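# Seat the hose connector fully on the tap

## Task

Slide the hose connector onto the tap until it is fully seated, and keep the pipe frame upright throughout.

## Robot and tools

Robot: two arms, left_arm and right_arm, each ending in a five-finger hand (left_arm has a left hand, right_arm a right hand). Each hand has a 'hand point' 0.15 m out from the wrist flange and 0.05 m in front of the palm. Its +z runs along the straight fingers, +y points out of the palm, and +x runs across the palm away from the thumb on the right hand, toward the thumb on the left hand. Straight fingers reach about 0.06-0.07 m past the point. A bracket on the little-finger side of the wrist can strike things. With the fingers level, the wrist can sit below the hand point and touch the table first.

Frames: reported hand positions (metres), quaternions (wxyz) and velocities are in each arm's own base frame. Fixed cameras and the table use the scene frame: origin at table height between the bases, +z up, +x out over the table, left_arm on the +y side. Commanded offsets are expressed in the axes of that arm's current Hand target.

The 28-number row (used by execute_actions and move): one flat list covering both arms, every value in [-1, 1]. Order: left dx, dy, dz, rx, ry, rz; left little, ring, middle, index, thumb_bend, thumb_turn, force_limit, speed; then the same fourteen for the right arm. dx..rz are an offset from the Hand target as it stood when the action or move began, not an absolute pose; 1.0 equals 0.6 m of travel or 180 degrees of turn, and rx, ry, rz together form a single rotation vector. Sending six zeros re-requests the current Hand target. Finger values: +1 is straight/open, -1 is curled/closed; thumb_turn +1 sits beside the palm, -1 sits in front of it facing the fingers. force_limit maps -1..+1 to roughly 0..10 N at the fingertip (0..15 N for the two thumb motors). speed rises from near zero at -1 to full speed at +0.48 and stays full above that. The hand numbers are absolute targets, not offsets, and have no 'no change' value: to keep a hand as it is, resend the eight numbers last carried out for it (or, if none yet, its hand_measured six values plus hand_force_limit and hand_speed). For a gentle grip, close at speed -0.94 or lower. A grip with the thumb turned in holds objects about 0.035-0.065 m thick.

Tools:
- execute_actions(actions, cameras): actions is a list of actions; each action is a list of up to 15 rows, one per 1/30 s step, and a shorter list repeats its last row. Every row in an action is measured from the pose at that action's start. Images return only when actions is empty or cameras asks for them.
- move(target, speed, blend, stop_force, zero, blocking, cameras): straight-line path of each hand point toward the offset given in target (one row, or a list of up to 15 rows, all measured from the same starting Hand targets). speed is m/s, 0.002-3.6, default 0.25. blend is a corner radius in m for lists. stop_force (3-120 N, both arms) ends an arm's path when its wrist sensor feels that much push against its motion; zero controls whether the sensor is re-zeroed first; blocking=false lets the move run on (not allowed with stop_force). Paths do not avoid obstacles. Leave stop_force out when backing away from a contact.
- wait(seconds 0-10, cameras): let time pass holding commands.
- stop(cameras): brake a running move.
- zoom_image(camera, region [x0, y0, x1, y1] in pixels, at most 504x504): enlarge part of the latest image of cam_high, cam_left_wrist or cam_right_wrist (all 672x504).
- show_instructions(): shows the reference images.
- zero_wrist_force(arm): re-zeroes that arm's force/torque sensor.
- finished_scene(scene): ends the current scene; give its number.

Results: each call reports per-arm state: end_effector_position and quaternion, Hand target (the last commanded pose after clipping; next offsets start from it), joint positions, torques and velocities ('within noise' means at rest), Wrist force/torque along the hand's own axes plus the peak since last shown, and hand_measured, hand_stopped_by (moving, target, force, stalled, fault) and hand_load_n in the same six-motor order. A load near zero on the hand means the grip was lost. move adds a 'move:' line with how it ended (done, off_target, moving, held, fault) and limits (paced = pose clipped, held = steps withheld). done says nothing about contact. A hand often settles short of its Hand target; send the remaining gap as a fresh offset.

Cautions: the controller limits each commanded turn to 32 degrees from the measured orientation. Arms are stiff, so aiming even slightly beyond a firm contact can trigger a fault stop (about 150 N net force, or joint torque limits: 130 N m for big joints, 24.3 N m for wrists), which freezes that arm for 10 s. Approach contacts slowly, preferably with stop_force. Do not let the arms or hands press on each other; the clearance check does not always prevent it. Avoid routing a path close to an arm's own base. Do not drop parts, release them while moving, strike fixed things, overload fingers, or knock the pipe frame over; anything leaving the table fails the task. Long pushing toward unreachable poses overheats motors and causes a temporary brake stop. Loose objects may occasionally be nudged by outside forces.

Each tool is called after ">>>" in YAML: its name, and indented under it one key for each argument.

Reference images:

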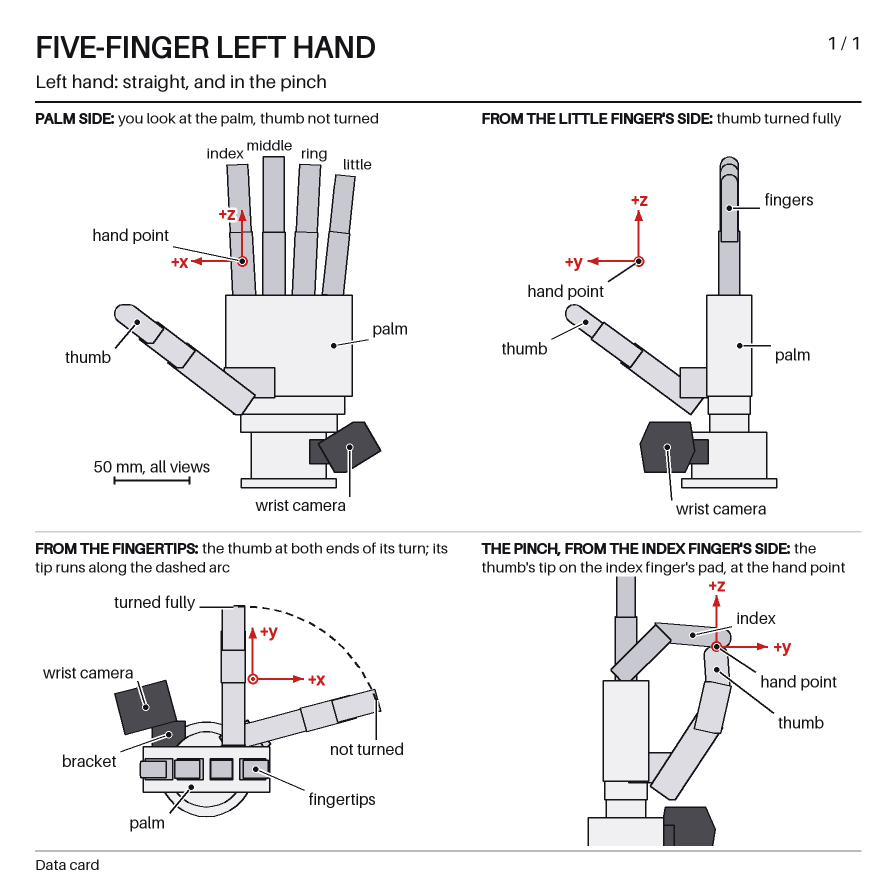

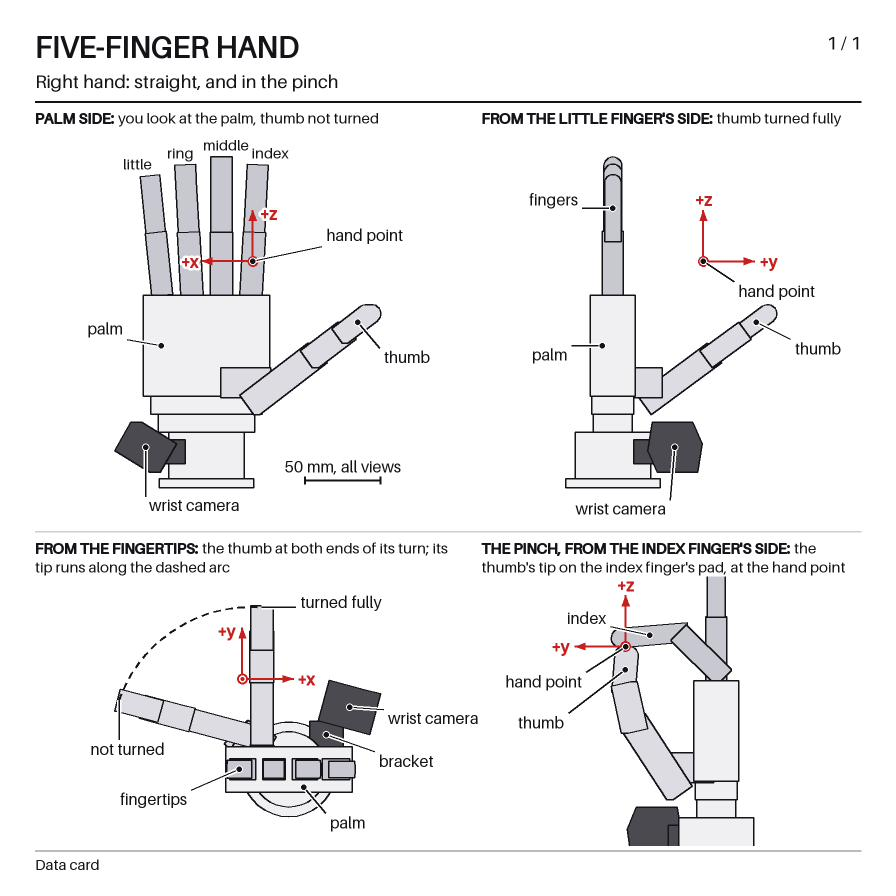

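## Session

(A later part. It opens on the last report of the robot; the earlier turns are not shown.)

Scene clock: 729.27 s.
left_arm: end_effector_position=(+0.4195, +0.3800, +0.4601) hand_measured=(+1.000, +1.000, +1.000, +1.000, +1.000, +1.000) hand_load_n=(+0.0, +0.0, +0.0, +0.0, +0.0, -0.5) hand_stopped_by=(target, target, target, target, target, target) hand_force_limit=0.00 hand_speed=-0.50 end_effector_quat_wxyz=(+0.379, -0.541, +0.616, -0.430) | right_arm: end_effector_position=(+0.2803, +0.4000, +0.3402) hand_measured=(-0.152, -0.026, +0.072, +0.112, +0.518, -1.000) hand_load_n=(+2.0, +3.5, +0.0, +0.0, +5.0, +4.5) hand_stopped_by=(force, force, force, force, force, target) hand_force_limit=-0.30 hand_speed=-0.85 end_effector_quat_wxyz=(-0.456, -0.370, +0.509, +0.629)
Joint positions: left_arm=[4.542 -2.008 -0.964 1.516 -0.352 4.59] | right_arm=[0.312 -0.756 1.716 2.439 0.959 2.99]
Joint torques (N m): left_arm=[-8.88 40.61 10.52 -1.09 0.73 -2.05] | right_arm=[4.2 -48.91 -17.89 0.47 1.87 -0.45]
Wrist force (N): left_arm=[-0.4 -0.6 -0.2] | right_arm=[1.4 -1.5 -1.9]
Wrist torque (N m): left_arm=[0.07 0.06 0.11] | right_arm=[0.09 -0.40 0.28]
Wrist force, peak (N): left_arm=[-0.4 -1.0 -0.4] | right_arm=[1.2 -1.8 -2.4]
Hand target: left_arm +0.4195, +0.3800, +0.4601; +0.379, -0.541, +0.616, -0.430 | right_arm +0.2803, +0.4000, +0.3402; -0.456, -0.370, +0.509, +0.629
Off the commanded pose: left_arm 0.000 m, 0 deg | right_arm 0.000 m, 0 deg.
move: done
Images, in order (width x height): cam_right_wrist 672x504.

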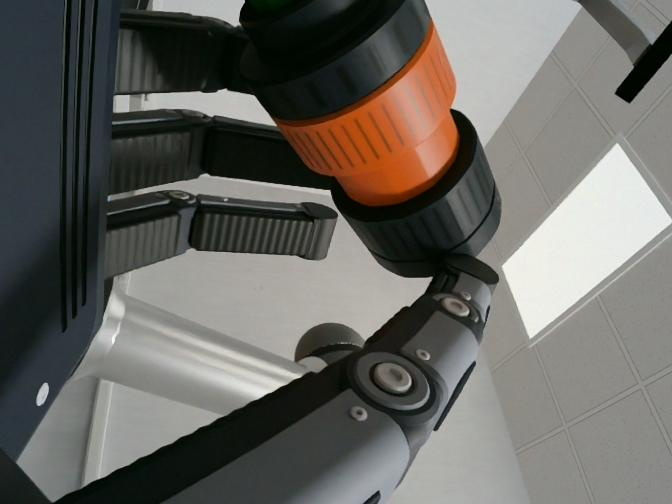

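>>> move:
  target: [0,0,0,0,0,0,1,1,1,1,1,1,0,-0.5,0,0,0,0,0,0.2,-0.5,-0.5,-0.4,-0.4,0.1,-1,-0.3,-0.85]
  speed: 0.15
  cameras: ["cam_right_wrist","cam_high"]

Scene clock: 736.33 s.
left_arm: end_effector_position=(+0.4195, +0.3800, +0.4601) hand_measured=(+1.000, +1.000, +1.000, +1.000, +1.000, +1.000) hand_load_n=(+0.0, -0.5, +0.0, +0.0, +0.0, -0.5) hand_stopped_by=(target, target, target, target, target, target) hand_force_limit=0.00 hand_speed=-0.50 end_effector_quat_wxyz=(+0.379, -0.541, +0.616, -0.430) | right_arm: end_effector_position=(+0.2803, +0.4000, +0.3403) hand_measured=(-0.152, -0.026, +0.072, +0.112, +0.518, -1.000) hand_load_n=(+1.5, +3.5, +0.0, +0.0, +5.5, +4.0) hand_stopped_by=(force, force, force, force, force, target) hand_force_limit=-0.30 hand_speed=-0.85 end_effector_quat_wxyz=(+0.628, +0.195, -0.598, -0.458)
Joint positions: left_arm=[4.542 -2.008 -0.964 1.516 -0.352 4.59] | right_arm=[0.262 -0.836 1.775 2.452 1.008 3.634]
Joint torques (N m): left_arm=[-9.06 41.09 11.31 -1.13 0.78 -2.2] | right_arm=[4.62 -27.47 -17.68 -1.28 -1.18 -0.26]
Wrist force (N): left_arm=[-0.4 -0.8 -0.3] | right_arm=[0.4 -1.4 -2.3]
Wrist torque (N m): left_arm=[0.04 0.06 0.11] | right_arm=[0.19 -0.31 0.08]
Wrist force, peak (N): left_arm=[-0.6 -1.0 -0.1] | right_arm=[1.5 -1.9 -2.4]
Hand target: left_arm +0.4195, +0.3800, +0.4601; +0.379, -0.541, +0.616, -0.430 | right_arm +0.2803, +0.4000, +0.3402; +0.628, +0.195, -0.598, -0.458
Off the commanded pose: left_arm 0.000 m, 0 deg | right_arm 0.000 m, 0 deg.
move: done
Images, in order (width x height): cam_high 672x504, cam_right_wrist 672x504.

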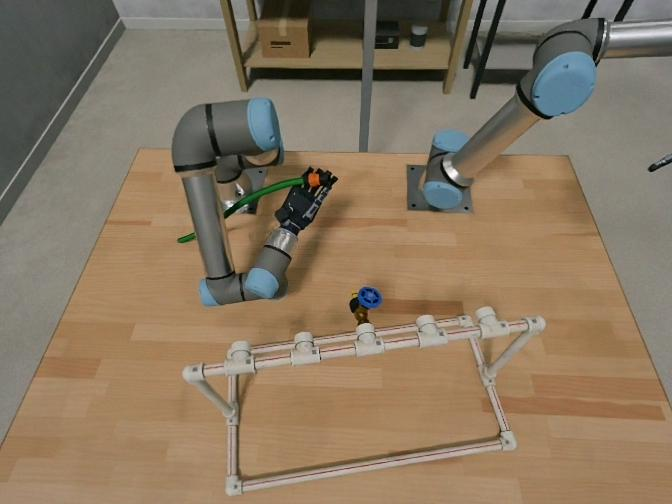

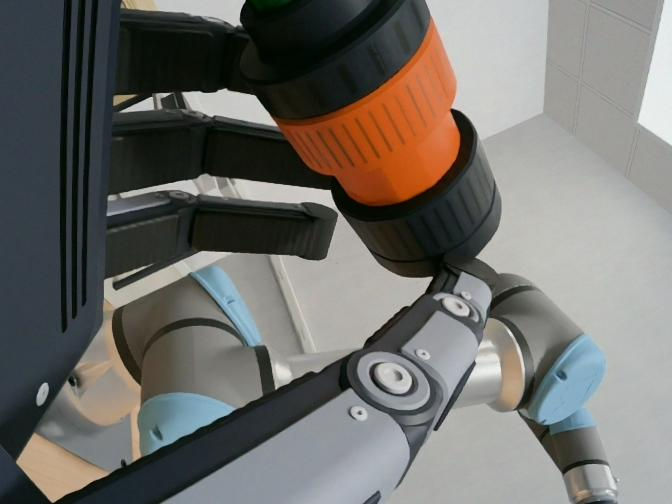

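>>> move:
  target: [0,0,0,0,0,0,1,1,1,1,1,1,0,-0.5,0,0,0,0,0,-0.1,-0.5,-0.5,-0.4,-0.4,0.1,-1,-0.3,-0.85]
  speed: 0.15

>>> move:
  target: [0,0,0,0,0,0,1,1,1,1,1,1,0,-0.5,0,0,0,0,0,0,-0.5,-0.5,-0.4,-0.4,1,-1,-0.3,-0.85]
  cameras: ["cam_right_wrist","cam_high"]

Scene clock: 773.17 s.
left_arm: end_effector_position=(+0.4195, +0.3800, +0.4601) hand_measured=(+1.000, +1.000, +1.000, +1.000, +1.000, +1.000) hand_load_n=(+0.0, +0.0, +0.0, +0.0, +0.0, +0.0) hand_stopped_by=(target, target, target, target, target, target) hand_force_limit=0.00 hand_speed=-0.50 end_effector_quat_wxyz=(+0.379, -0.541, +0.616, -0.430) | right_arm: end_effector_position=(+0.2803, +0.4001, +0.3401) hand_measured=(-0.152, -0.026, +0.072, +0.112, +0.518, -1.000) hand_load_n=(+1.5, +3.5, +0.0, +0.0, +5.5, +4.5) hand_stopped_by=(force, force, force, force, force, target) hand_force_limit=-0.30 hand_speed=-0.85 end_effector_quat_wxyz=(+0.549, +0.286, -0.561, -0.550)
Joint positions: left_arm=[4.542 -2.008 -0.964 1.516 -0.352 4.59] | right_arm=[0.285 -0.794 1.752 2.436 0.986 3.313]
Joint torques (N m): left_arm=[-10.11 40.82 11.92 -1.17 0.73 -2.15] | right_arm=[-4.57 -52.33 0.24 2.21 1.52 0.09]
Wrist force (N): left_arm=[-0.5 -0.8 -0.5] | right_arm=[0.9 -0.7 -2.0]
Wrist torque (N m): left_arm=[0.08 0.07 0.10] | right_arm=[0.26 -0.33 0.16]
Wrist force, peak (N): left_arm=[-0.6 -0.9 -0.2] | right_arm=[0.4 -1.9 -2.3]
Hand target: left_arm +0.4195, +0.3800, +0.4601; +0.379, -0.541, +0.616, -0.430 | right_arm +0.2803, +0.4000, +0.3402; +0.549, +0.286, -0.561, -0.550
Off the commanded pose: left_arm 0.000 m, 0 deg | right_arm 0.000 m, 0 deg.
move: done

Scene clock: 775.67 s.
left_arm: end_effector_position=(+0.4195, +0.3800, +0.4601) hand_measured=(+1.000, +1.000, +1.000, +1.000, +1.000, +1.000) hand_load_n=(+0.0, +0.0, +0.0, +0.0, +0.0, +0.0) hand_stopped_by=(target, target, target, target, target, target) hand_force_limit=0.00 hand_speed=-0.50 end_effector_quat_wxyz=(+0.379, -0.541, +0.616, -0.430) | right_arm: end_effector_position=(+0.2803, +0.4000, +0.3402) hand_measured=(-0.152, -0.026, +0.072, +0.112, +1.000, -1.000) hand_load_n=(+0.0, +0.0, +0.0, +0.0, +0.0, +0.0) hand_stopped_by=(force, force, force, force, target, target) hand_force_limit=-0.30 hand_speed=-0.85 end_effector_quat_wxyz=(+0.549, +0.286, -0.561, -0.550)
Joint positions: left_arm=[4.542 -2.008 -0.964 1.516 -0.352 4.59] | right_arm=[0.285 -0.794 1.753 2.436 0.986 3.313]
Joint torques (N m): left_arm=[-9.19 41.48 11.21 -1.17 0.96 -2.06] | right_arm=[-3.04 -45.94 -6.09 -0.08 -1.45 -1.64]
Wrist force (N): left_arm=[-0.5 -0.7 -0.2] | right_arm=[0.6 -1.0 -2.1]
Wrist torque (N m): left_arm=[0.08 0.09 0.10] | right_arm=[0.19 -0.30 0.21]
Wrist force, peak (N): left_arm=[-0.6 -0.9 -0.1] | right_arm=[1.0 -2.3 -2.3]
Hand target: left_arm +0.4195, +0.3800, +0.4601; +0.379, -0.541, +0.616, -0.430 | right_arm +0.2803, +0.4000, +0.3402; +0.549, +0.286, -0.561, -0.550
Off the commanded pose: left_arm 0.000 m, 0 deg | right_arm 0.000 m, 0 deg.
move: done
Images, in order (width x height): cam_high 672x504, cam_right_wrist 672x504.

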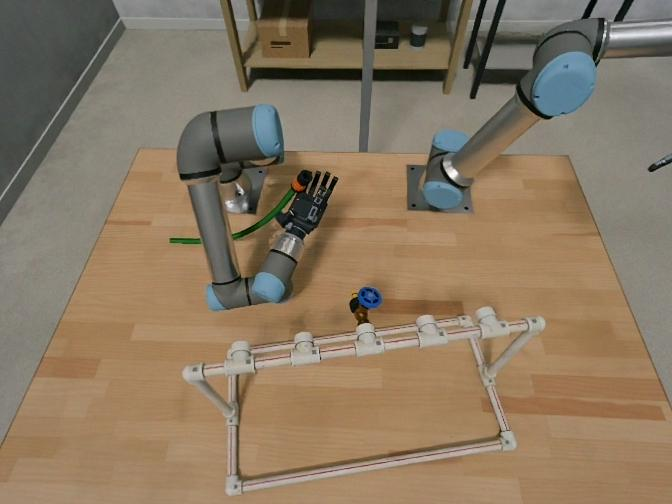

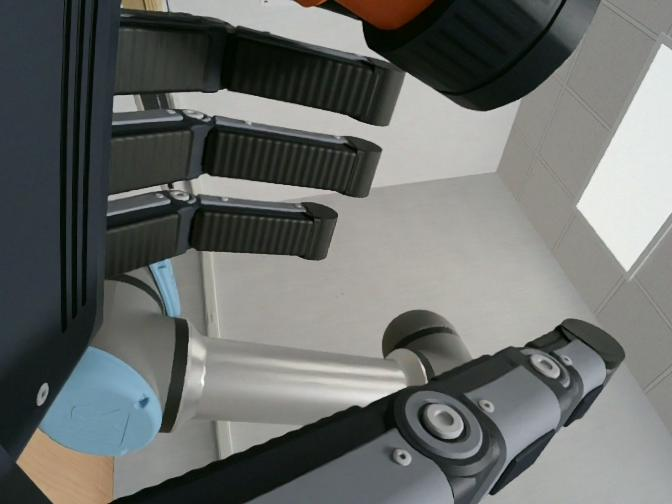

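>>> zoom_image:
  camera: "cam_high"
  region: [240, 140, 380, 280]

Scaled by 3.600 from the camera's 672x504 image, which has a finer 960x720 frame.

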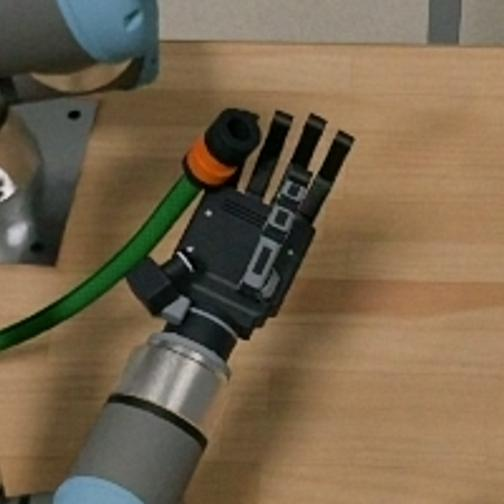

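>>> move:
  target: [0,0,0,0,0,0,1,1,1,1,1,1,0,-0.5,0,0,0,0,0,0.12,-0.5,-0.5,-0.4,-0.4,1,-1,-0.3,-0.85]
  speed: 0.1
  cameras: ["cam_right_wrist","cam_high"]

>>> zoom_image:
  camera: "cam_high"
  region: [240, 140, 380, 280]

Scene clock: 807.70 s.
left_arm: end_effector_position=(+0.4195, +0.3800, +0.4601) hand_measured=(+1.000, +1.000, +1.000, +1.000, +1.000, +1.000) hand_load_n=(+0.0, +0.0, +0.0, +0.0, +0.0, +0.0) hand_stopped_by=(target, target, target, target, target, target) hand_force_limit=0.00 hand_speed=-0.50 end_effector_quat_wxyz=(+0.379, -0.541, +0.616, -0.430) | right_arm: end_effector_position=(+0.2803, +0.4000, +0.3403) hand_measured=(-0.152, -0.026, +0.072, +0.112, +1.000, -1.000) hand_load_n=(+0.0, +0.0, +0.0, +0.0, +0.0, +0.0) hand_stopped_by=(force, force, force, force, target, target) hand_force_limit=-0.30 hand_speed=-0.85 end_effector_quat_wxyz=(+0.642, +0.176, -0.604, -0.438)
Joint positions: left_arm=[4.542 -2.008 -0.964 1.516 -0.352 4.59] | right_arm=[0.258 -0.845 1.777 2.457 1.012 3.698]
Joint torques (N m): left_arm=[-9.74 40.67 10.82 -1.17 0.76 -2.31] | right_arm=[3.97 -30.87 -8.26 -1.04 -0.77 -1.94]
Wrist force (N): left_arm=[-0.4 -0.7 0.0] | right_arm=[0.3 -0.9 -1.9]
Wrist torque (N m): left_arm=[0.05 0.08 0.11] | right_arm=[0.20 -0.27 0.15]
Wrist force, peak (N): left_arm=[-0.5 -0.9 -0.3] | right_arm=[0.9 -1.7 -2.3]
Hand target: left_arm +0.4195, +0.3800, +0.4601; +0.379, -0.541, +0.616, -0.430 | right_arm +0.2803, +0.4000, +0.3402; +0.642, +0.176, -0.604, -0.438
Off the commanded pose: left_arm 0.000 m, 0 deg | right_arm 0.000 m, 0 deg.
move: done
Images, in order (width x height): cam_high 672x504, cam_right_wrist 672x504.

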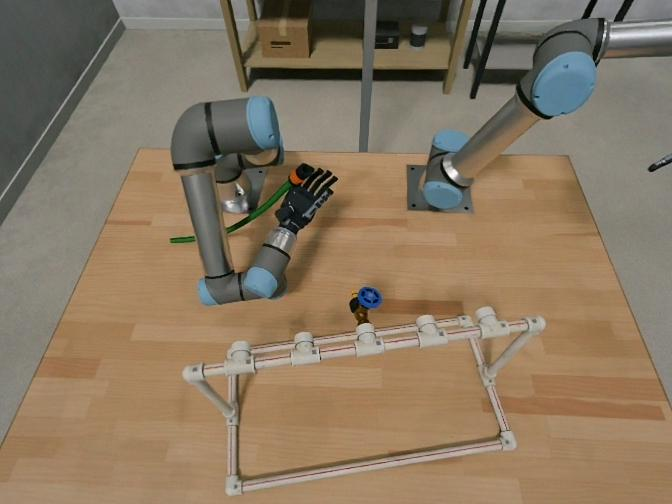

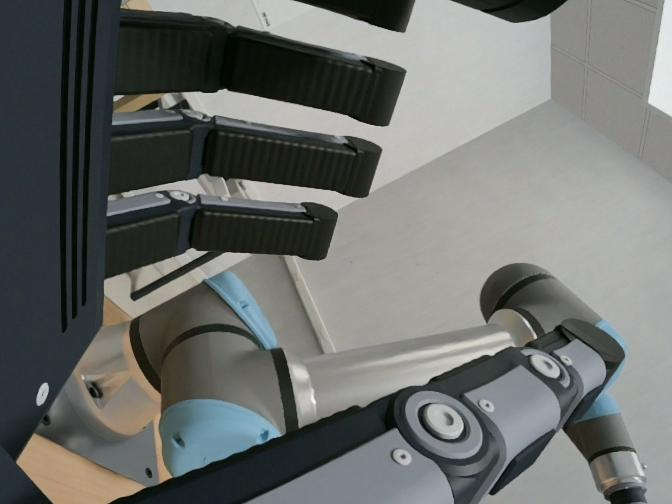

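Scaled by 3.600 from the camera's 672x504 image, which has a finer 960x720 frame.

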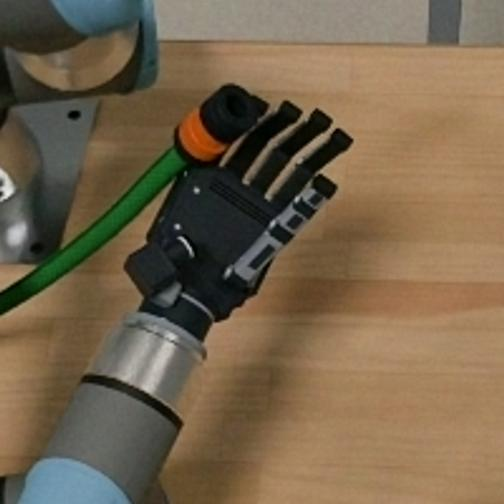

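>>> move:
  target: [0,0,0,0,0,0,1,1,1,1,1,1,0,-0.5,-0.088,-0.107,-0.03,0,0,0,-0.5,-0.5,-0.4,-0.4,1,-1,-0.3,-0.85]
  speed: 0.1
  stop_force: 8
  cameras: ["cam_right_wrist","cam_high"]

>>> zoom_image:
  camera: "cam_high"
  region: [240, 140, 380, 280]

Scene clock: 826.53 s.
left_arm: end_effector_position=(+0.4195, +0.3800, +0.4601) hand_measured=(+1.000, +1.000, +1.000, +1.000, +1.000, +1.000) hand_load_n=(+0.0, +0.0, +0.0, +0.0, +0.0, +0.0) hand_stopped_by=(target, target, target, target, target, target) hand_force_limit=0.00 hand_speed=-0.50 end_effector_quat_wxyz=(+0.379, -0.541, +0.616, -0.430) | right_arm: end_effector_position=(+0.2806, +0.3998, +0.2552) hand_measured=(-0.152, -0.026, +0.072, +0.112, +1.000, -1.000) hand_load_n=(+0.0, +0.0, +0.0, -0.5, +0.0, +0.5) hand_stopped_by=(force, force, force, force, target, target) hand_force_limit=-0.30 hand_speed=-0.85 end_effector_quat_wxyz=(+0.642, +0.176, -0.604, -0.438)
Joint positions: left_arm=[4.542 -2.008 -0.964 1.516 -0.352 4.59] | right_arm=[0.258 -0.671 1.756 2.305 1.012 3.698]
Joint torques (N m): left_arm=[-10.05 40.68 11.97 -1.13 0.82 -2.07] | right_arm=[-6.34 -47.35 3 -0.21 1.45 2.46]
Wrist force (N): left_arm=[-0.5 -0.8 -0.1] | right_arm=[0.2 -0.8 -1.7]
Wrist torque (N m): left_arm=[0.04 0.08 0.10] | right_arm=[0.18 -0.29 0.15]
Wrist force, peak (N): left_arm=[-0.6 -0.9 -0.4] | right_arm=[-0.2 -1.6 -2.4]
Hand target: left_arm +0.4195, +0.3800, +0.4601; +0.379, -0.541, +0.616, -0.430 | right_arm +0.2805, +0.3998, +0.2552; +0.642, +0.176, -0.604, -0.438
Off the commanded pose: left_arm 0.000 m, 0 deg | right_arm 0.000 m, 0 deg.
move: done
Images, in order (width x height): cam_high 672x504, cam_right_wrist 672x504.

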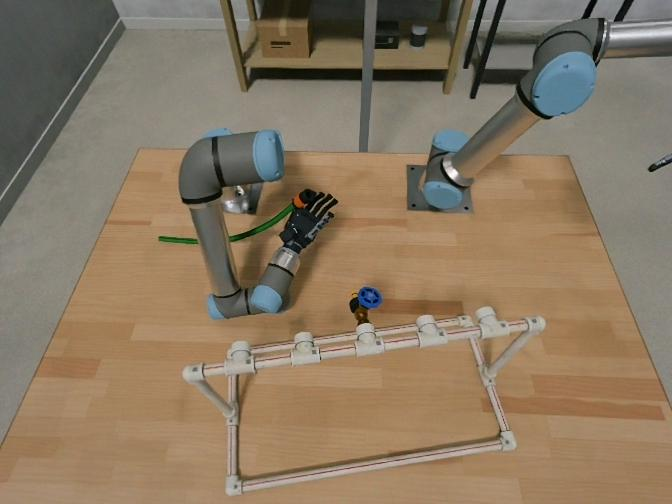

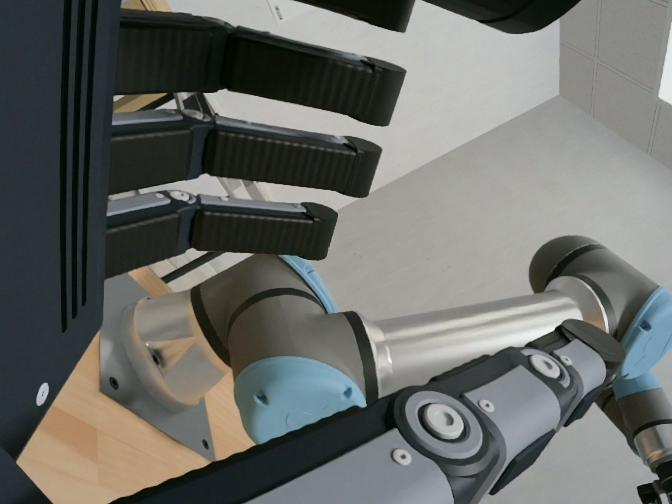

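Scaled by 3.600 from the camera's 672x504 image, which has a finer 960x720 frame.

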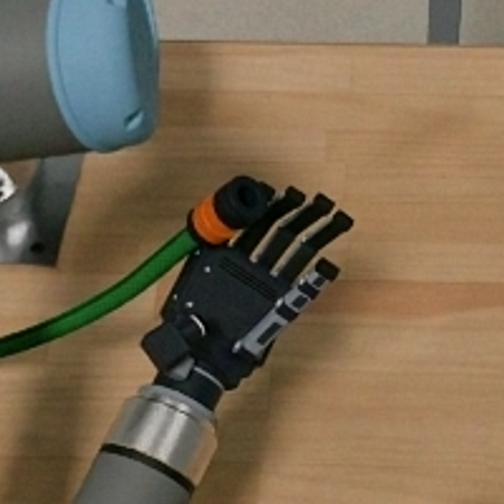

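>>> move:
  target: [0,0,0,0,0,0,1,1,1,1,1,1,0,-0.5,-0.124,-0.151,-0.0416,0.347,-0.2735,-0.044,-0.5,-0.5,-0.4,-0.4,1,-1,-0.3,-0.85]
  speed: 0.12
  stop_force: 10
  cameras: ["cam_right_wrist","cam_high"]

>>> zoom_image:
  camera: "cam_high"
  region: [140, 140, 400, 300]

Scene clock: 860.77 s.
left_arm: end_effector_position=(+0.4195, +0.3800, +0.4601) hand_measured=(+1.000, +1.000, +1.000, +1.000, +1.000, +1.000) hand_load_n=(-0.5, +0.0, +0.0, +0.0, +0.0, +0.0) hand_stopped_by=(target, target, target, target, target, target) hand_force_limit=0.00 hand_speed=-0.50 end_effector_quat_wxyz=(+0.379, -0.541, +0.616, -0.430) | right_arm: end_effector_position=(+0.2805, +0.3996, +0.1353) hand_measured=(-0.152, -0.026, +0.072, +0.112, +1.000, -1.000) hand_load_n=(+0.0, +0.0, +0.0, +0.0, +0.0, +0.0) hand_stopped_by=(force, force, force, force, target, target) hand_force_limit=-0.30 hand_speed=-0.85 end_effector_quat_wxyz=(-0.137, -0.323, +0.926, +0.143)
Joint positions: left_arm=[4.542 -2.008 -0.964 1.516 -0.352 4.59] | right_arm=[0.373 -1.031 1.578 1.297 1.277 4.374]
Joint torques (N m): left_arm=[-9.13 40.38 11.7 -1.2 0.93 -2.09] | right_arm=[-7.21 -24.03 -23.6 1.11 -1.1 -2.64]
Wrist force (N): left_arm=[-0.4 -0.8 0.0] | right_arm=[0.1 -0.1 0.7]
Wrist torque (N m): left_arm=[0.05 0.07 0.12] | right_arm=[-0.02 -0.06 0.21]
Wrist force, peak (N): left_arm=[-0.8 -0.9 -0.2] | right_arm=[0.1 -1.2 -2.4]
Hand target: left_arm +0.4195, +0.3800, +0.4601; +0.379, -0.541, +0.616, -0.430 | right_arm +0.2805, +0.3996, +0.1353; -0.137, -0.323, +0.926, +0.143
Off the commanded pose: left_arm 0.000 m, 0 deg | right_arm 0.000 m, 0 deg.
move: done
Images, in order (width x height): cam_high 672x504, cam_right_wrist 672x504.

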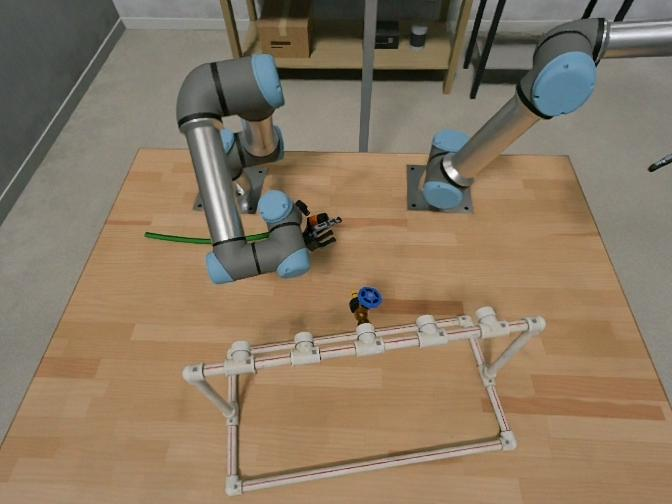

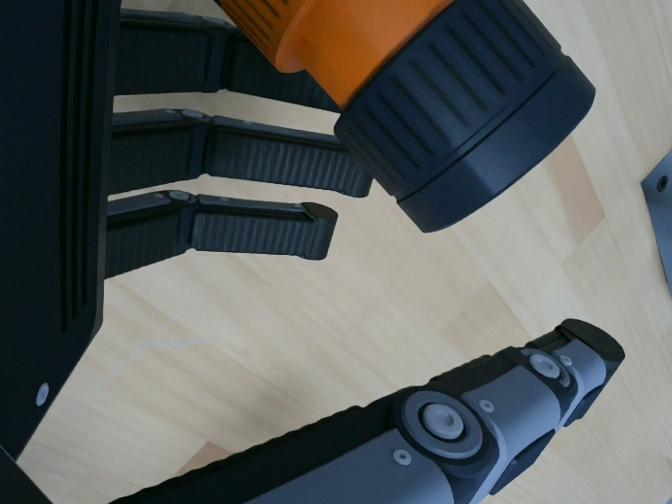

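Scaled by 1.938 from the camera's 672x504 image, which has a finer 960x720 frame.

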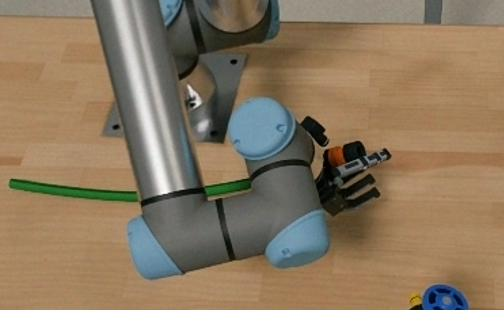

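>>> move:
  target: [0,0,0,0,0,0,1,1,1,1,1,1,0,-0.5,0.1,0,0.018,0.034,0.0745,-0.195,-0.5,-0.5,-0.4,-0.4,1,-1,-0.3,-0.85]
  speed: 0.1
  stop_force: 10
  cameras: ["cam_right_wrist","cam_high"]

>>> zoom_image:
  camera: "cam_high"
  region: [140, 140, 400, 300]

Scene clock: 890.83 s.
left_arm: end_effector_position=(+0.4195, +0.3800, +0.4601) hand_measured=(+1.000, +1.000, +1.000, +1.000, +1.000, +1.000) hand_load_n=(+0.0, +0.0, +0.0, +0.0, +0.0, +0.0) hand_stopped_by=(target, target, target, target, target, target) hand_force_limit=0.00 hand_speed=-0.50 end_effector_quat_wxyz=(+0.379, -0.541, +0.616, -0.430) | right_arm: end_effector_position=(+0.2315, +0.3633, +0.1351) hand_measured=(-0.152, -0.026, +0.072, +0.112, +1.000, -1.000) hand_load_n=(+0.5, +0.0, +0.0, +0.0, +0.0, +0.0) hand_stopped_by=(force, force, force, force, target, target) hand_force_limit=-0.30 hand_speed=-0.85 end_effector_quat_wxyz=(-0.176, -0.607, +0.770, +0.090)
Joint positions: left_arm=[4.542 -2.008 -0.964 1.516 -0.352 4.59] | right_arm=[0.465 -0.966 1.502 1.421 1.466 3.822]
Joint torques (N m): left_arm=[-8.52 40.77 12.12 -1.09 0.95 -2.23] | right_arm=[-7.87 -45.13 -2.87 0.86 -1.9 1.41]
Wrist force (N): left_arm=[-0.5 -0.7 -0.4] | right_arm=[0.2 -0.4 0.6]
Wrist torque (N m): left_arm=[0.08 0.07 0.10] | right_arm=[-0.05 -0.09 0.12]
Wrist force, peak (N): left_arm=[-0.6 -0.9 -0.4] | right_arm=[0.3 -0.5 1.2]
Hand target: left_arm +0.4195, +0.3800, +0.4601; +0.379, -0.541, +0.616, -0.430 | right_arm +0.2315, +0.3633, +0.1351; -0.176, -0.607, +0.770, +0.090
Off the commanded pose: left_arm 0.000 m, 0 deg | right_arm 0.000 m, 0 deg.
move: done
Images, in order (width x height): cam_high 672x504, cam_right_wrist 672x504.

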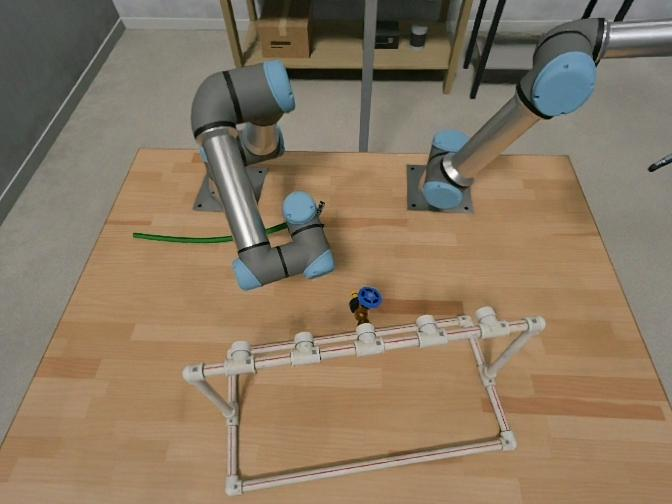

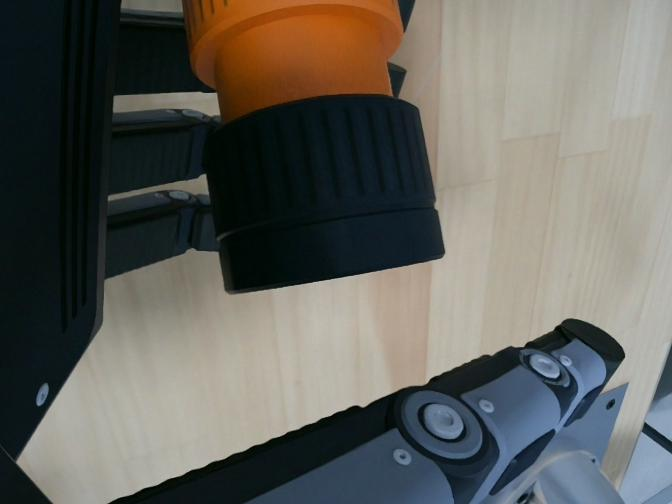

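Scaled by 1.938 from the camera's 672x504 image, which has a finer 960x720 frame.

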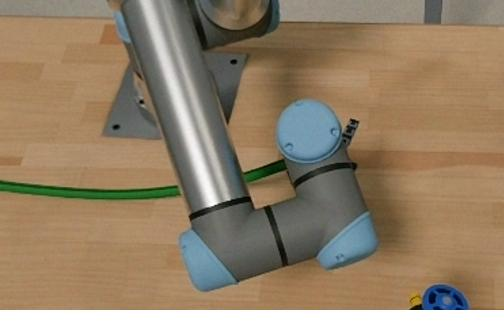

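>>> move:
  target: [0,0,0,0,0,0,1,1,1,1,1,1,0,-0.5,0.05,0,0,0,0,0,-0.5,-0.5,-0.4,-0.4,1,-1,-0.3,-0.85]
  speed: 0.1
  stop_force: 8
  cameras: ["cam_right_wrist"]

Scene clock: 929.17 s.
left_arm: end_effector_position=(+0.4195, +0.3800, +0.4601) hand_measured=(+1.000, +1.000, +1.000, +1.000, +1.000, +1.000) hand_load_n=(+0.0, +0.0, +0.0, +0.0, +0.0, -0.5) hand_stopped_by=(target, target, target, target, target, target) hand_force_limit=0.00 hand_speed=-0.50 end_effector_quat_wxyz=(+0.379, -0.541, +0.616, -0.430) | right_arm: end_effector_position=(+0.2254, +0.3343, +0.1399) hand_measured=(-0.152, -0.026, +0.072, +0.112, +1.000, -1.000) hand_load_n=(+0.5, +0.0, +0.0, +0.0, +0.0, +0.0) hand_stopped_by=(force, force, force, force, target, target) hand_force_limit=-0.30 hand_speed=-0.85 end_effector_quat_wxyz=(-0.176, -0.607, +0.770, +0.090)
Joint positions: left_arm=[4.542 -2.008 -0.964 1.516 -0.352 4.59] | right_arm=[0.415 -1.021 1.582 1.4 1.485 3.776]
Joint torques (N m): left_arm=[-9.43 40.68 12.19 -1.09 0.92 -2.29] | right_arm=[6.33 -24.58 -24.03 4.81 -1.99 2.24]
Wrist force (N): left_arm=[-0.4 -0.5 -0.2] | right_arm=[0.9 -0.5 0.9]
Wrist torque (N m): left_arm=[0.10 0.07 0.11] | right_arm=[-0.04 -0.17 0.16]
Wrist force, peak (N): left_arm=[-0.6 -1.0 -0.2] | right_arm=[0.6 -0.8 1.1]
Hand target: left_arm +0.4195, +0.3800, +0.4601; +0.379, -0.541, +0.616, -0.430 | right_arm +0.2254, +0.3343, +0.1399; -0.176, -0.607, +0.770, +0.090
Off the commanded pose: left_arm 0.000 m, 0 deg | right_arm 0.000 m, 0 deg.
move: done
Images, in order (width x height): cam_right_wrist 672x504.

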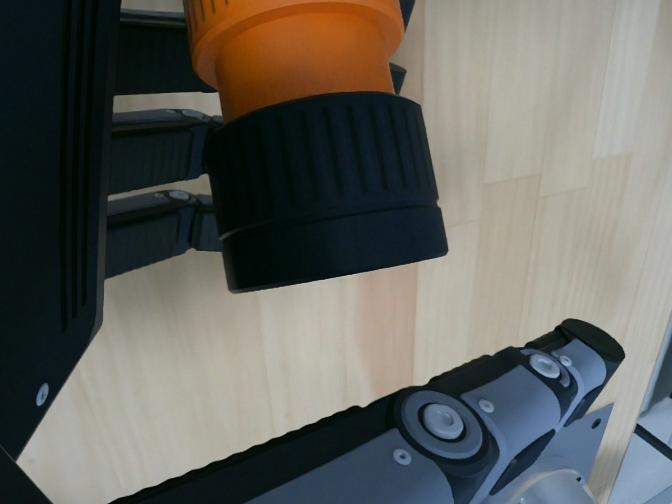

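>>> move:
  target: [0,0,0,0,0,0,1,1,1,1,1,1,0,-0.5,0,0,0,0,0,0,-0.9,-0.9,-0.9,-0.9,1,-1,-0.5,-0.8]
  cameras: ["cam_right_wrist"]

Scene clock: 978.83 s.
left_arm: end_effector_position=(+0.4195, +0.3800, +0.4601) hand_measured=(+1.000, +1.000, +1.000, +1.000, +1.000, +1.000) hand_load_n=(+0.0, +0.0, -0.5, -0.5, +0.0, +0.0) hand_stopped_by=(target, target, target, target, target, target) hand_force_limit=0.00 hand_speed=-0.50 end_effector_quat_wxyz=(+0.379, -0.541, +0.616, -0.430) | right_arm: end_effector_position=(+0.2254, +0.3343, +0.1399) hand_measured=(-0.816, -0.900, -0.900, -0.900, +1.000, -1.000) hand_load_n=(+0.0, +0.5, +0.0, +0.0, +0.0, +0.0) hand_stopped_by=(force, target, target, target, target, target) hand_force_limit=-0.50 hand_speed=-0.80 end_effector_quat_wxyz=(-0.176, -0.607, +0.770, +0.090)
Joint positions: left_arm=[4.542 -2.008 -0.964 1.516 -0.352 4.59] | right_arm=[0.415 -1.021 1.582 1.4 1.485 3.776]
Joint torques (N m): left_arm=[-8.76 40.99 13.26 -1.12 0.95 -2.16] | right_arm=[6.24 -24.56 -22.15 2.3 -1.92 1.83]
Wrist force (N): left_arm=[-0.4 -0.7 -0.3] | right_arm=[0.1 -0.7 0.8]
Wrist torque (N m): left_arm=[0.07 0.06 0.11] | right_arm=[-0.10 -0.05 0.11]
Wrist force, peak (N): left_arm=[-0.5 -0.8 -0.5] | right_arm=[0.7 -0.7 1.2]
Hand target: left_arm +0.4195, +0.3800, +0.4601; +0.379, -0.541, +0.616, -0.430 | right_arm +0.2254, +0.3343, +0.1399; -0.176, -0.607, +0.770, +0.090
Off the commanded pose: left_arm 0.000 m, 0 deg | right_arm 0.000 m, 0 deg.
move: done
Images, in order (width x height): cam_right_wrist 672x504.

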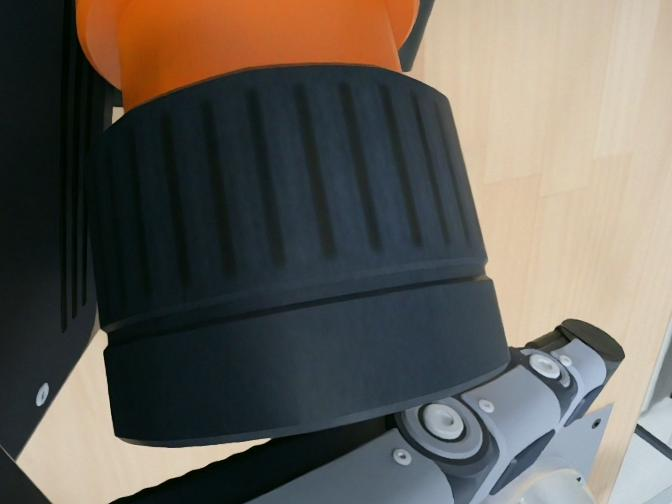

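>>> move:
  target:
    - [0,0,0,0,0,0,1,1,1,1,1,1,0,-0.5,-0.0149,-0.0323,0.0846,0,0,0,-0.9,-0.9,-0.9,-0.9,1,-1,-0.5,-0.8]
    - [0,0,0,0,0,0,1,1,1,1,1,1,0,-0.5,-0.0149,-0.0323,0.0846,0,0,0,0,0,0,0,1,-1,-0.5,-0.7]
  speed: 0.1
  cameras: ["cam_right_wrist"]

Scene clock: 1005.47 s.
left_arm: end_effector_position=(+0.4195, +0.3800, +0.4601) hand_measured=(+1.000, +1.000, +1.000, +1.000, +1.000, +1.000) hand_load_n=(+0.0, +0.0, +0.0, +0.0, +0.0, +0.0) hand_stopped_by=(target, target, target, target, target, target) hand_force_limit=0.00 hand_speed=-0.50 end_effector_quat_wxyz=(+0.379, -0.541, +0.616, -0.430) | right_arm: end_effector_position=(+0.2254, +0.3344, +0.0849) hand_measured=(+0.000, +0.000, +0.000, +0.000, +1.000, -1.000) hand_load_n=(+0.0, +0.0, +0.0, +0.0, +0.0, +0.0) hand_stopped_by=(target, target, target, target, target, target) hand_force_limit=-0.50 hand_speed=-0.70 end_effector_quat_wxyz=(-0.176, -0.607, +0.770, +0.090)
Joint positions: left_arm=[4.542 -2.008 -0.964 1.516 -0.352 4.59] | right_arm=[0.415 -0.946 1.624 1.283 1.485 3.776]
Joint torques (N m): left_arm=[-8.68 41.12 11.82 -1.07 0.92 -2.2] | right_arm=[5.11 -49.32 -21.96 1.17 -1.47 2.17]
Wrist force (N): left_arm=[-0.5 -0.8 -0.6] | right_arm=[0.4 -0.9 0.8]
Wrist torque (N m): left_arm=[0.07 0.06 0.11] | right_arm=[-0.11 -0.11 0.13]
Wrist force, peak (N): left_arm=[-0.7 -1.0 -0.4] | right_arm=[0.3 -1.0 1.6]
Hand target: left_arm +0.4195, +0.3800, +0.4601; +0.379, -0.541, +0.616, -0.430 | right_arm +0.2254, +0.3344, +0.0849; -0.176, -0.607, +0.770, +0.090
Off the commanded pose: left_arm 0.000 m, 0 deg | right_arm 0.000 m, 0 deg.
move: done
Images, in order (width x height): cam_right_wrist 672x504.

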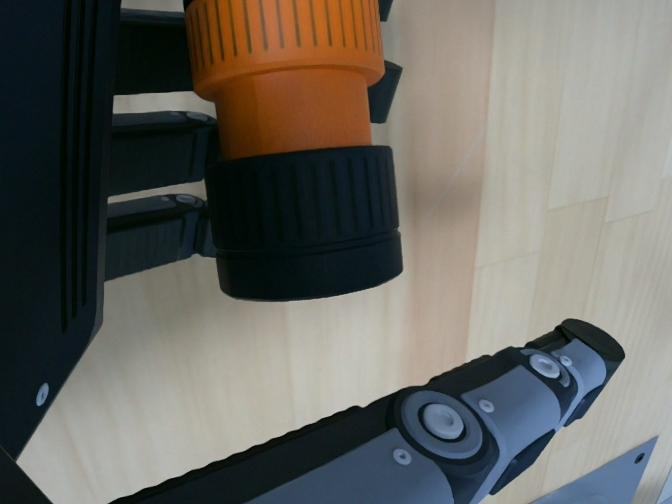

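>>> execute_actions:
  actions:
    - [[0,0,0,0,0,0,1,1,1,1,1,1,0,-0.5,0.05,0,0,0,0,0,0,0,0,0,1,-1,-0.5,-0.7]]
  cameras: ["cam_right_wrist"]

Scene clock: 1019.03 s.
left_arm: end_effector_position=(+0.4195, +0.3800, +0.4601) hand_measured=(+1.000, +1.000, +1.000, +1.000, +1.000, +1.000) hand_load_n=(+0.0, +0.0, +0.0, +0.0, +0.0, -0.5) hand_stopped_by=(target, target, target, target, target, target) hand_force_limit=0.00 hand_speed=-0.50 end_effector_quat_wxyz=(+0.379, -0.541, +0.616, -0.430) | right_arm: end_effector_position=(+0.2193, +0.3054, +0.0897) hand_measured=(+0.000, +0.000, +0.000, +0.000, +1.000, -1.000) hand_load_n=(+0.5, +0.0, +0.0, +0.0, +0.0, +0.0) hand_stopped_by=(target, target, target, target, target, target) hand_force_limit=-0.50 hand_speed=-0.70 end_effector_quat_wxyz=(-0.176, -0.607, +0.770, +0.090)
Joint positions: left_arm=[4.542 -2.008 -0.964 1.516 -0.352 4.59] | right_arm=[0.361 -0.996 1.699 1.262 1.506 3.725]
Joint torques (N m): left_arm=[-9.09 40.48 12.65 -0.99 1.08 -2.01] | right_arm=[-7.57 -45.73 -0.56 2.45 1.3 -2.91]
Wrist force (N): left_arm=[-0.4 -0.8 -0.2] | right_arm=[0.5 -0.8 0.7]
Wrist torque (N m): left_arm=[0.04 0.06 0.11] | right_arm=[-0.10 -0.11 0.14]
Wrist force, peak (N): left_arm=[-0.5 -1.0 -0.3] | right_arm=[-5.4 -0.8 0.5]
Hand target: left_arm +0.4195, +0.3800, +0.4601; +0.379, -0.541, +0.616, -0.430 | right_arm +0.2193, +0.3054, +0.0897; -0.176, -0.607, +0.770, +0.090
Off the commanded pose: left_arm 0.000 m, 0 deg | right_arm 0.000 m, 0 deg.
Step readings (end_effector_position of left_arm | right_arm):
0: (+0.4195, +0.3800, +0.4601) | (+0.2254, +0.3344, +0.0849)
1: (+0.4195, +0.3800, +0.4601) | (+0.2253, +0.3338, +0.0850)
2: (+0.4195, +0.3800, +0.4601) | (+0.2239, +0.3277, +0.0860)
4: (+0.4195, +0.3800, +0.4601) | (+0.2190, +0.3086, +0.0890)
8: (+0.4195, +0.3800, +0.4601) | (+0.2190, +0.3038, +0.0899)
15: (+0.4195, +0.3800, +0.4601) | (+0.2194, +0.3055, +0.0897)
Images, in order (width x height): cam_right_wrist 672x504.

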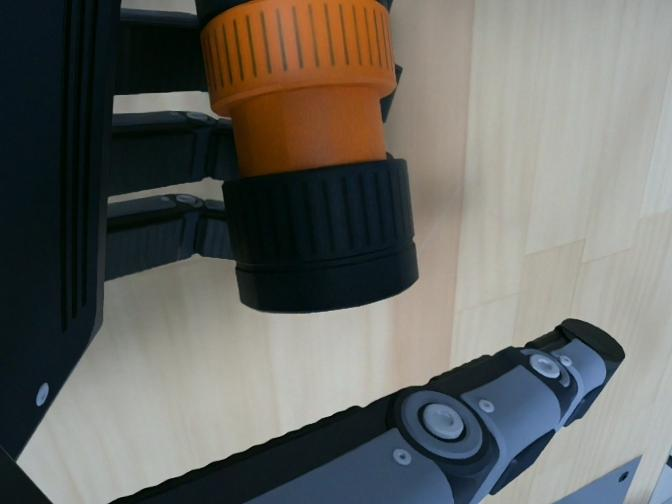

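>>> move:
  target: [0,0,0,0,0,0,1,1,1,1,1,1,0,-0.5,0,0,0,0,0,0,0.95,0.95,0.95,0.95,1,-1,-0.5,-0.5]
  speed: 0.1
  cameras: ["cam_right_wrist"]

Scene clock: 1052.67 s.
left_arm: end_effector_position=(+0.4195, +0.3800, +0.4601) hand_measured=(+1.000, +1.000, +1.000, +1.000, +1.000, +1.000) hand_load_n=(+0.0, +0.0, +0.0, +0.0, +0.0, +0.0) hand_stopped_by=(target, target, target, target, target, target) hand_force_limit=0.00 hand_speed=-0.50 end_effector_quat_wxyz=(+0.379, -0.541, +0.616, -0.430) | right_arm: end_effector_position=(+0.2193, +0.3054, +0.0897) hand_measured=(+0.950, +0.950, +0.950, +0.950, +1.000, -1.000) hand_load_n=(+0.0, +0.0, +0.0, +0.0, +0.0, +0.0) hand_stopped_by=(target, target, target, target, target, target) hand_force_limit=-0.50 hand_speed=-0.50 end_effector_quat_wxyz=(-0.176, -0.607, +0.770, +0.090)
Joint positions: left_arm=[4.542 -2.008 -0.964 1.516 -0.352 4.59] | right_arm=[0.361 -0.996 1.699 1.262 1.506 3.725]
Joint torques (N m): left_arm=[-8.48 40.83 12.55 -1.14 1.11 -2.22] | right_arm=[-5.72 -46.29 -2.84 1.37 1.24 -2.78]
Wrist force (N): left_arm=[-0.6 -0.6 -0.3] | right_arm=[0.5 -0.4 -0.1]
Wrist torque (N m): left_arm=[0.09 0.09 0.10] | right_arm=[-0.04 -0.05 0.15]
Wrist force, peak (N): left_arm=[-0.6 -0.8 -0.4] | right_arm=[0.4 -1.0 1.1]
Hand target: left_arm +0.4195, +0.3800, +0.4601; +0.379, -0.541, +0.616, -0.430 | right_arm +0.2193, +0.3054, +0.0897; -0.176, -0.607, +0.770, +0.090
Off the commanded pose: left_arm 0.000 m, 0 deg | right_arm 0.000 m, 0 deg.
move: done
Images, in order (width x height): cam_right_wrist 672x504.

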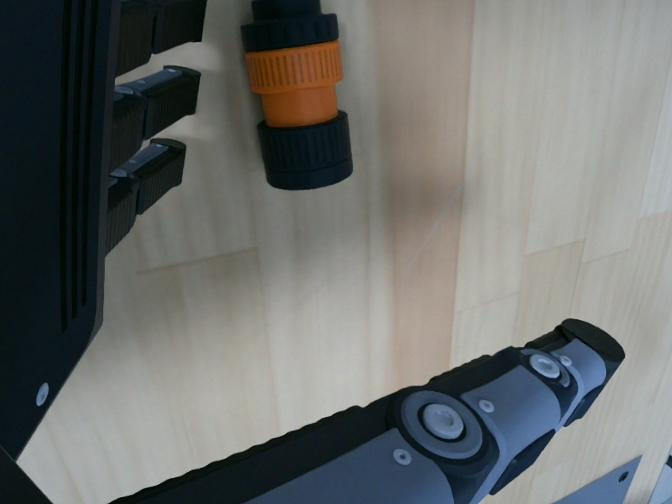

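>>> move:
  target:
    - [0,0,0,0,0,0,1,1,1,1,1,1,0,-0.5,0.0216,0.047,-0.123,0,0,0,0.95,0.95,0.95,0.95,1,-1,-0.5,-0.5]
    - [0,0,0,0,0,0,1,1,1,1,1,1,0,-0.5,0.052,0.222,-0.051,0.122,0,0,0.95,0.95,0.95,0.95,1,-1,-0.5,-0.5]
    - [0,0,0,0,0,0,1,1,1,1,1,1,0,-0.5,0.029,0.172,0.080,0.122,0,0,0.95,0.95,0.95,0.95,1,-1,-0.5,-0.5]
    - [0,0,0,0,0,0,1,1,1,1,1,1,0,-0.5,-0.022,-0.1345,-0.046,0.122,0,0,0.95,0.95,0.95,0.95,1,-1,-0.5,-0.5]
  speed: [0.2,0.2,0.2,0.1]
  blend: [0.02,0.02,0,0]
  cameras: ["cam_high"]

>>> zoom_image:
  camera: "cam_high"
  region: [180, 140, 440, 300]

Scene clock: 1097.70 s.
left_arm: end_effector_position=(+0.4195, +0.3800, +0.4601) hand_measured=(+1.000, +1.000, +1.000, +1.000, +1.000, +1.000) hand_load_n=(+0.0, +0.0, +0.0, +0.0, +0.0, +0.0) hand_stopped_by=(target, target, target, target, target, target) hand_force_limit=0.00 hand_speed=-0.50 end_effector_quat_wxyz=(+0.379, -0.541, +0.616, -0.430) | right_arm: end_effector_position=(+0.3053, +0.3002, +0.0845) hand_measured=(+0.950, +0.950, +0.950, +0.950, +1.000, -1.000) hand_load_n=(+0.0, +0.0, +0.0, +0.0, +0.0, +0.0) hand_stopped_by=(target, target, target, target, target, target) hand_force_limit=-0.50 hand_speed=-0.50 end_effector_quat_wxyz=(-0.058, -0.629, +0.773, -0.058)
Joint positions: left_arm=[4.542 -2.008 -0.964 1.516 -0.352 4.59] | right_arm=[0.402 -1.047 1.584 1.112 1.714 3.753]
Joint torques (N m): left_arm=[-9.8 40.88 12.67 -1.12 1.03 -2.08] | right_arm=[5.78 -44.11 -10.01 0.03 0.2 2.56]
Wrist force (N): left_arm=[-0.4 -0.6 -0.4] | right_arm=[0.6 0.1 0.5]
Wrist torque (N m): left_arm=[0.09 0.05 0.11] | right_arm=[-0.03 -0.07 0.11]
Wrist force, peak (N): left_arm=[-0.6 -0.9 -0.5] | right_arm=[0.3 -1.2 1.7]
Hand target: left_arm +0.4195, +0.3800, +0.4601; +0.379, -0.541, +0.616, -0.430 | right_arm +0.3053, +0.3002, +0.0845; -0.058, -0.629, +0.773, -0.058
Off the commanded pose: left_arm 0.000 m, 0 deg | right_arm 0.000 m, 0 deg.
move: done
Images, in order (width x height): cam_high 672x504.

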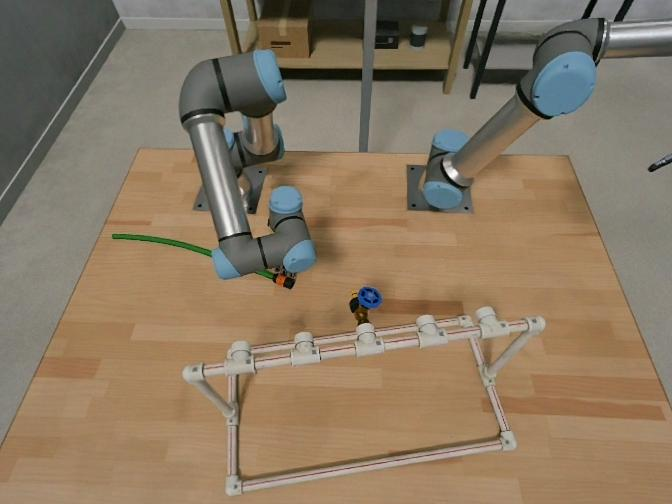

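Scaled by 1.938 from the camera's 672x504 image, which has a finer 960x720 frame.

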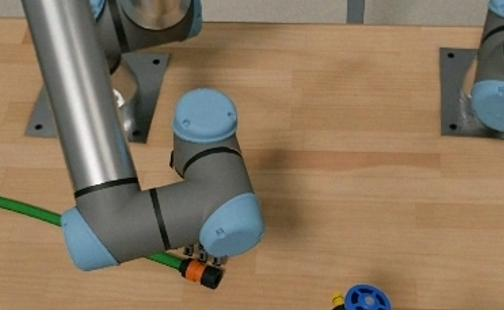

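>>> move:
  target:
    - [0,0,0,0,0,0,1,1,1,1,1,1,0,-0.5,0.027,0.03,-0.164,0,0,0,0.95,0.95,0.95,0.95,1,-1,-0.5,-0.5]
    - [0,0,0,0,0,0,1,1,1,1,1,1,0,-0.5,0.056,-0.059,-0.201,0.3517,-0.0261,0.0607,0.95,0.95,0.95,0.95,1,-1,-0.5,-0.5]
  speed: 0.25
  blend: 0.04
  cameras: ["cam_right_wrist"]

Scene clock: 1117.17 s.
left_arm: end_effector_position=(+0.4195, +0.3800, +0.4601) hand_measured=(+1.000, +1.000, +1.000, +1.000, +1.000, +1.000) hand_load_n=(+0.0, +0.0, +0.0, +0.0, +0.0, +0.0) hand_stopped_by=(target, target, target, target, target, target) hand_force_limit=0.00 hand_speed=-0.50 end_effector_quat_wxyz=(+0.379, -0.541, +0.616, -0.430) | right_arm: end_effector_position=(+0.3351, +0.2801, +0.2095) hand_measured=(+0.950, +0.950, +0.950, +0.950, +1.000, -1.000) hand_load_n=(+0.0, -0.5, +0.0, +0.0, +0.0, +0.0) hand_stopped_by=(target, target, target, target, target, target) hand_force_limit=-0.50 hand_speed=-0.50 end_effector_quat_wxyz=(+0.316, -0.495, +0.683, -0.434)
Joint positions: left_arm=[4.542 -2.008 -0.964 1.516 -0.352 4.59] | right_arm=[0.764 -1.525 1.907 0.396 2.496 3.81]
Joint torques (N m): left_arm=[-8.9 40.6 12.05 -1.14 1.14 -2.07] | right_arm=[-4.48 -6.79 -25.71 -1 2.25 1.74]
Wrist force (N): left_arm=[-0.5 -0.7 -0.3] | right_arm=[0.7 1.1 0.2]
Wrist torque (N m): left_arm=[0.07 0.08 0.10] | right_arm=[0.13 -0.12 0.00]
Wrist force, peak (N): left_arm=[-0.7 -0.8 -0.2] | right_arm=[0.4 -0.3 2.4]
Hand target: left_arm +0.4195, +0.3800, +0.4601; +0.379, -0.541, +0.616, -0.430 | right_arm +0.3352, +0.2802, +0.2095; +0.316, -0.495, +0.683, -0.435
Off the commanded pose: left_arm 0.000 m, 0 deg | right_arm 0.000 m, 0 deg.
move: done
Images, in order (width x height): cam_right_wrist 672x504.

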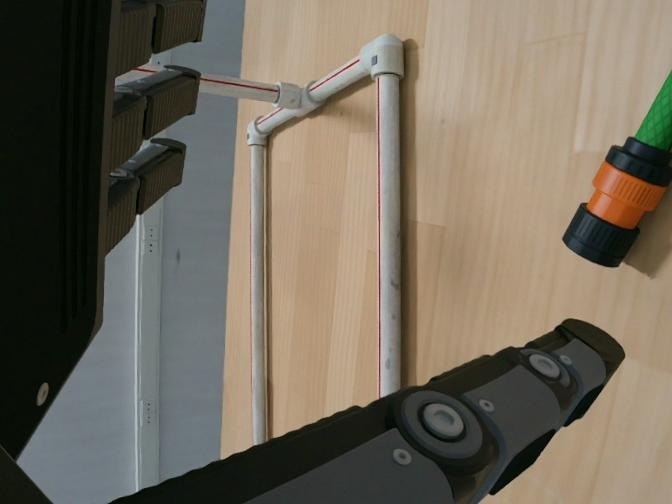

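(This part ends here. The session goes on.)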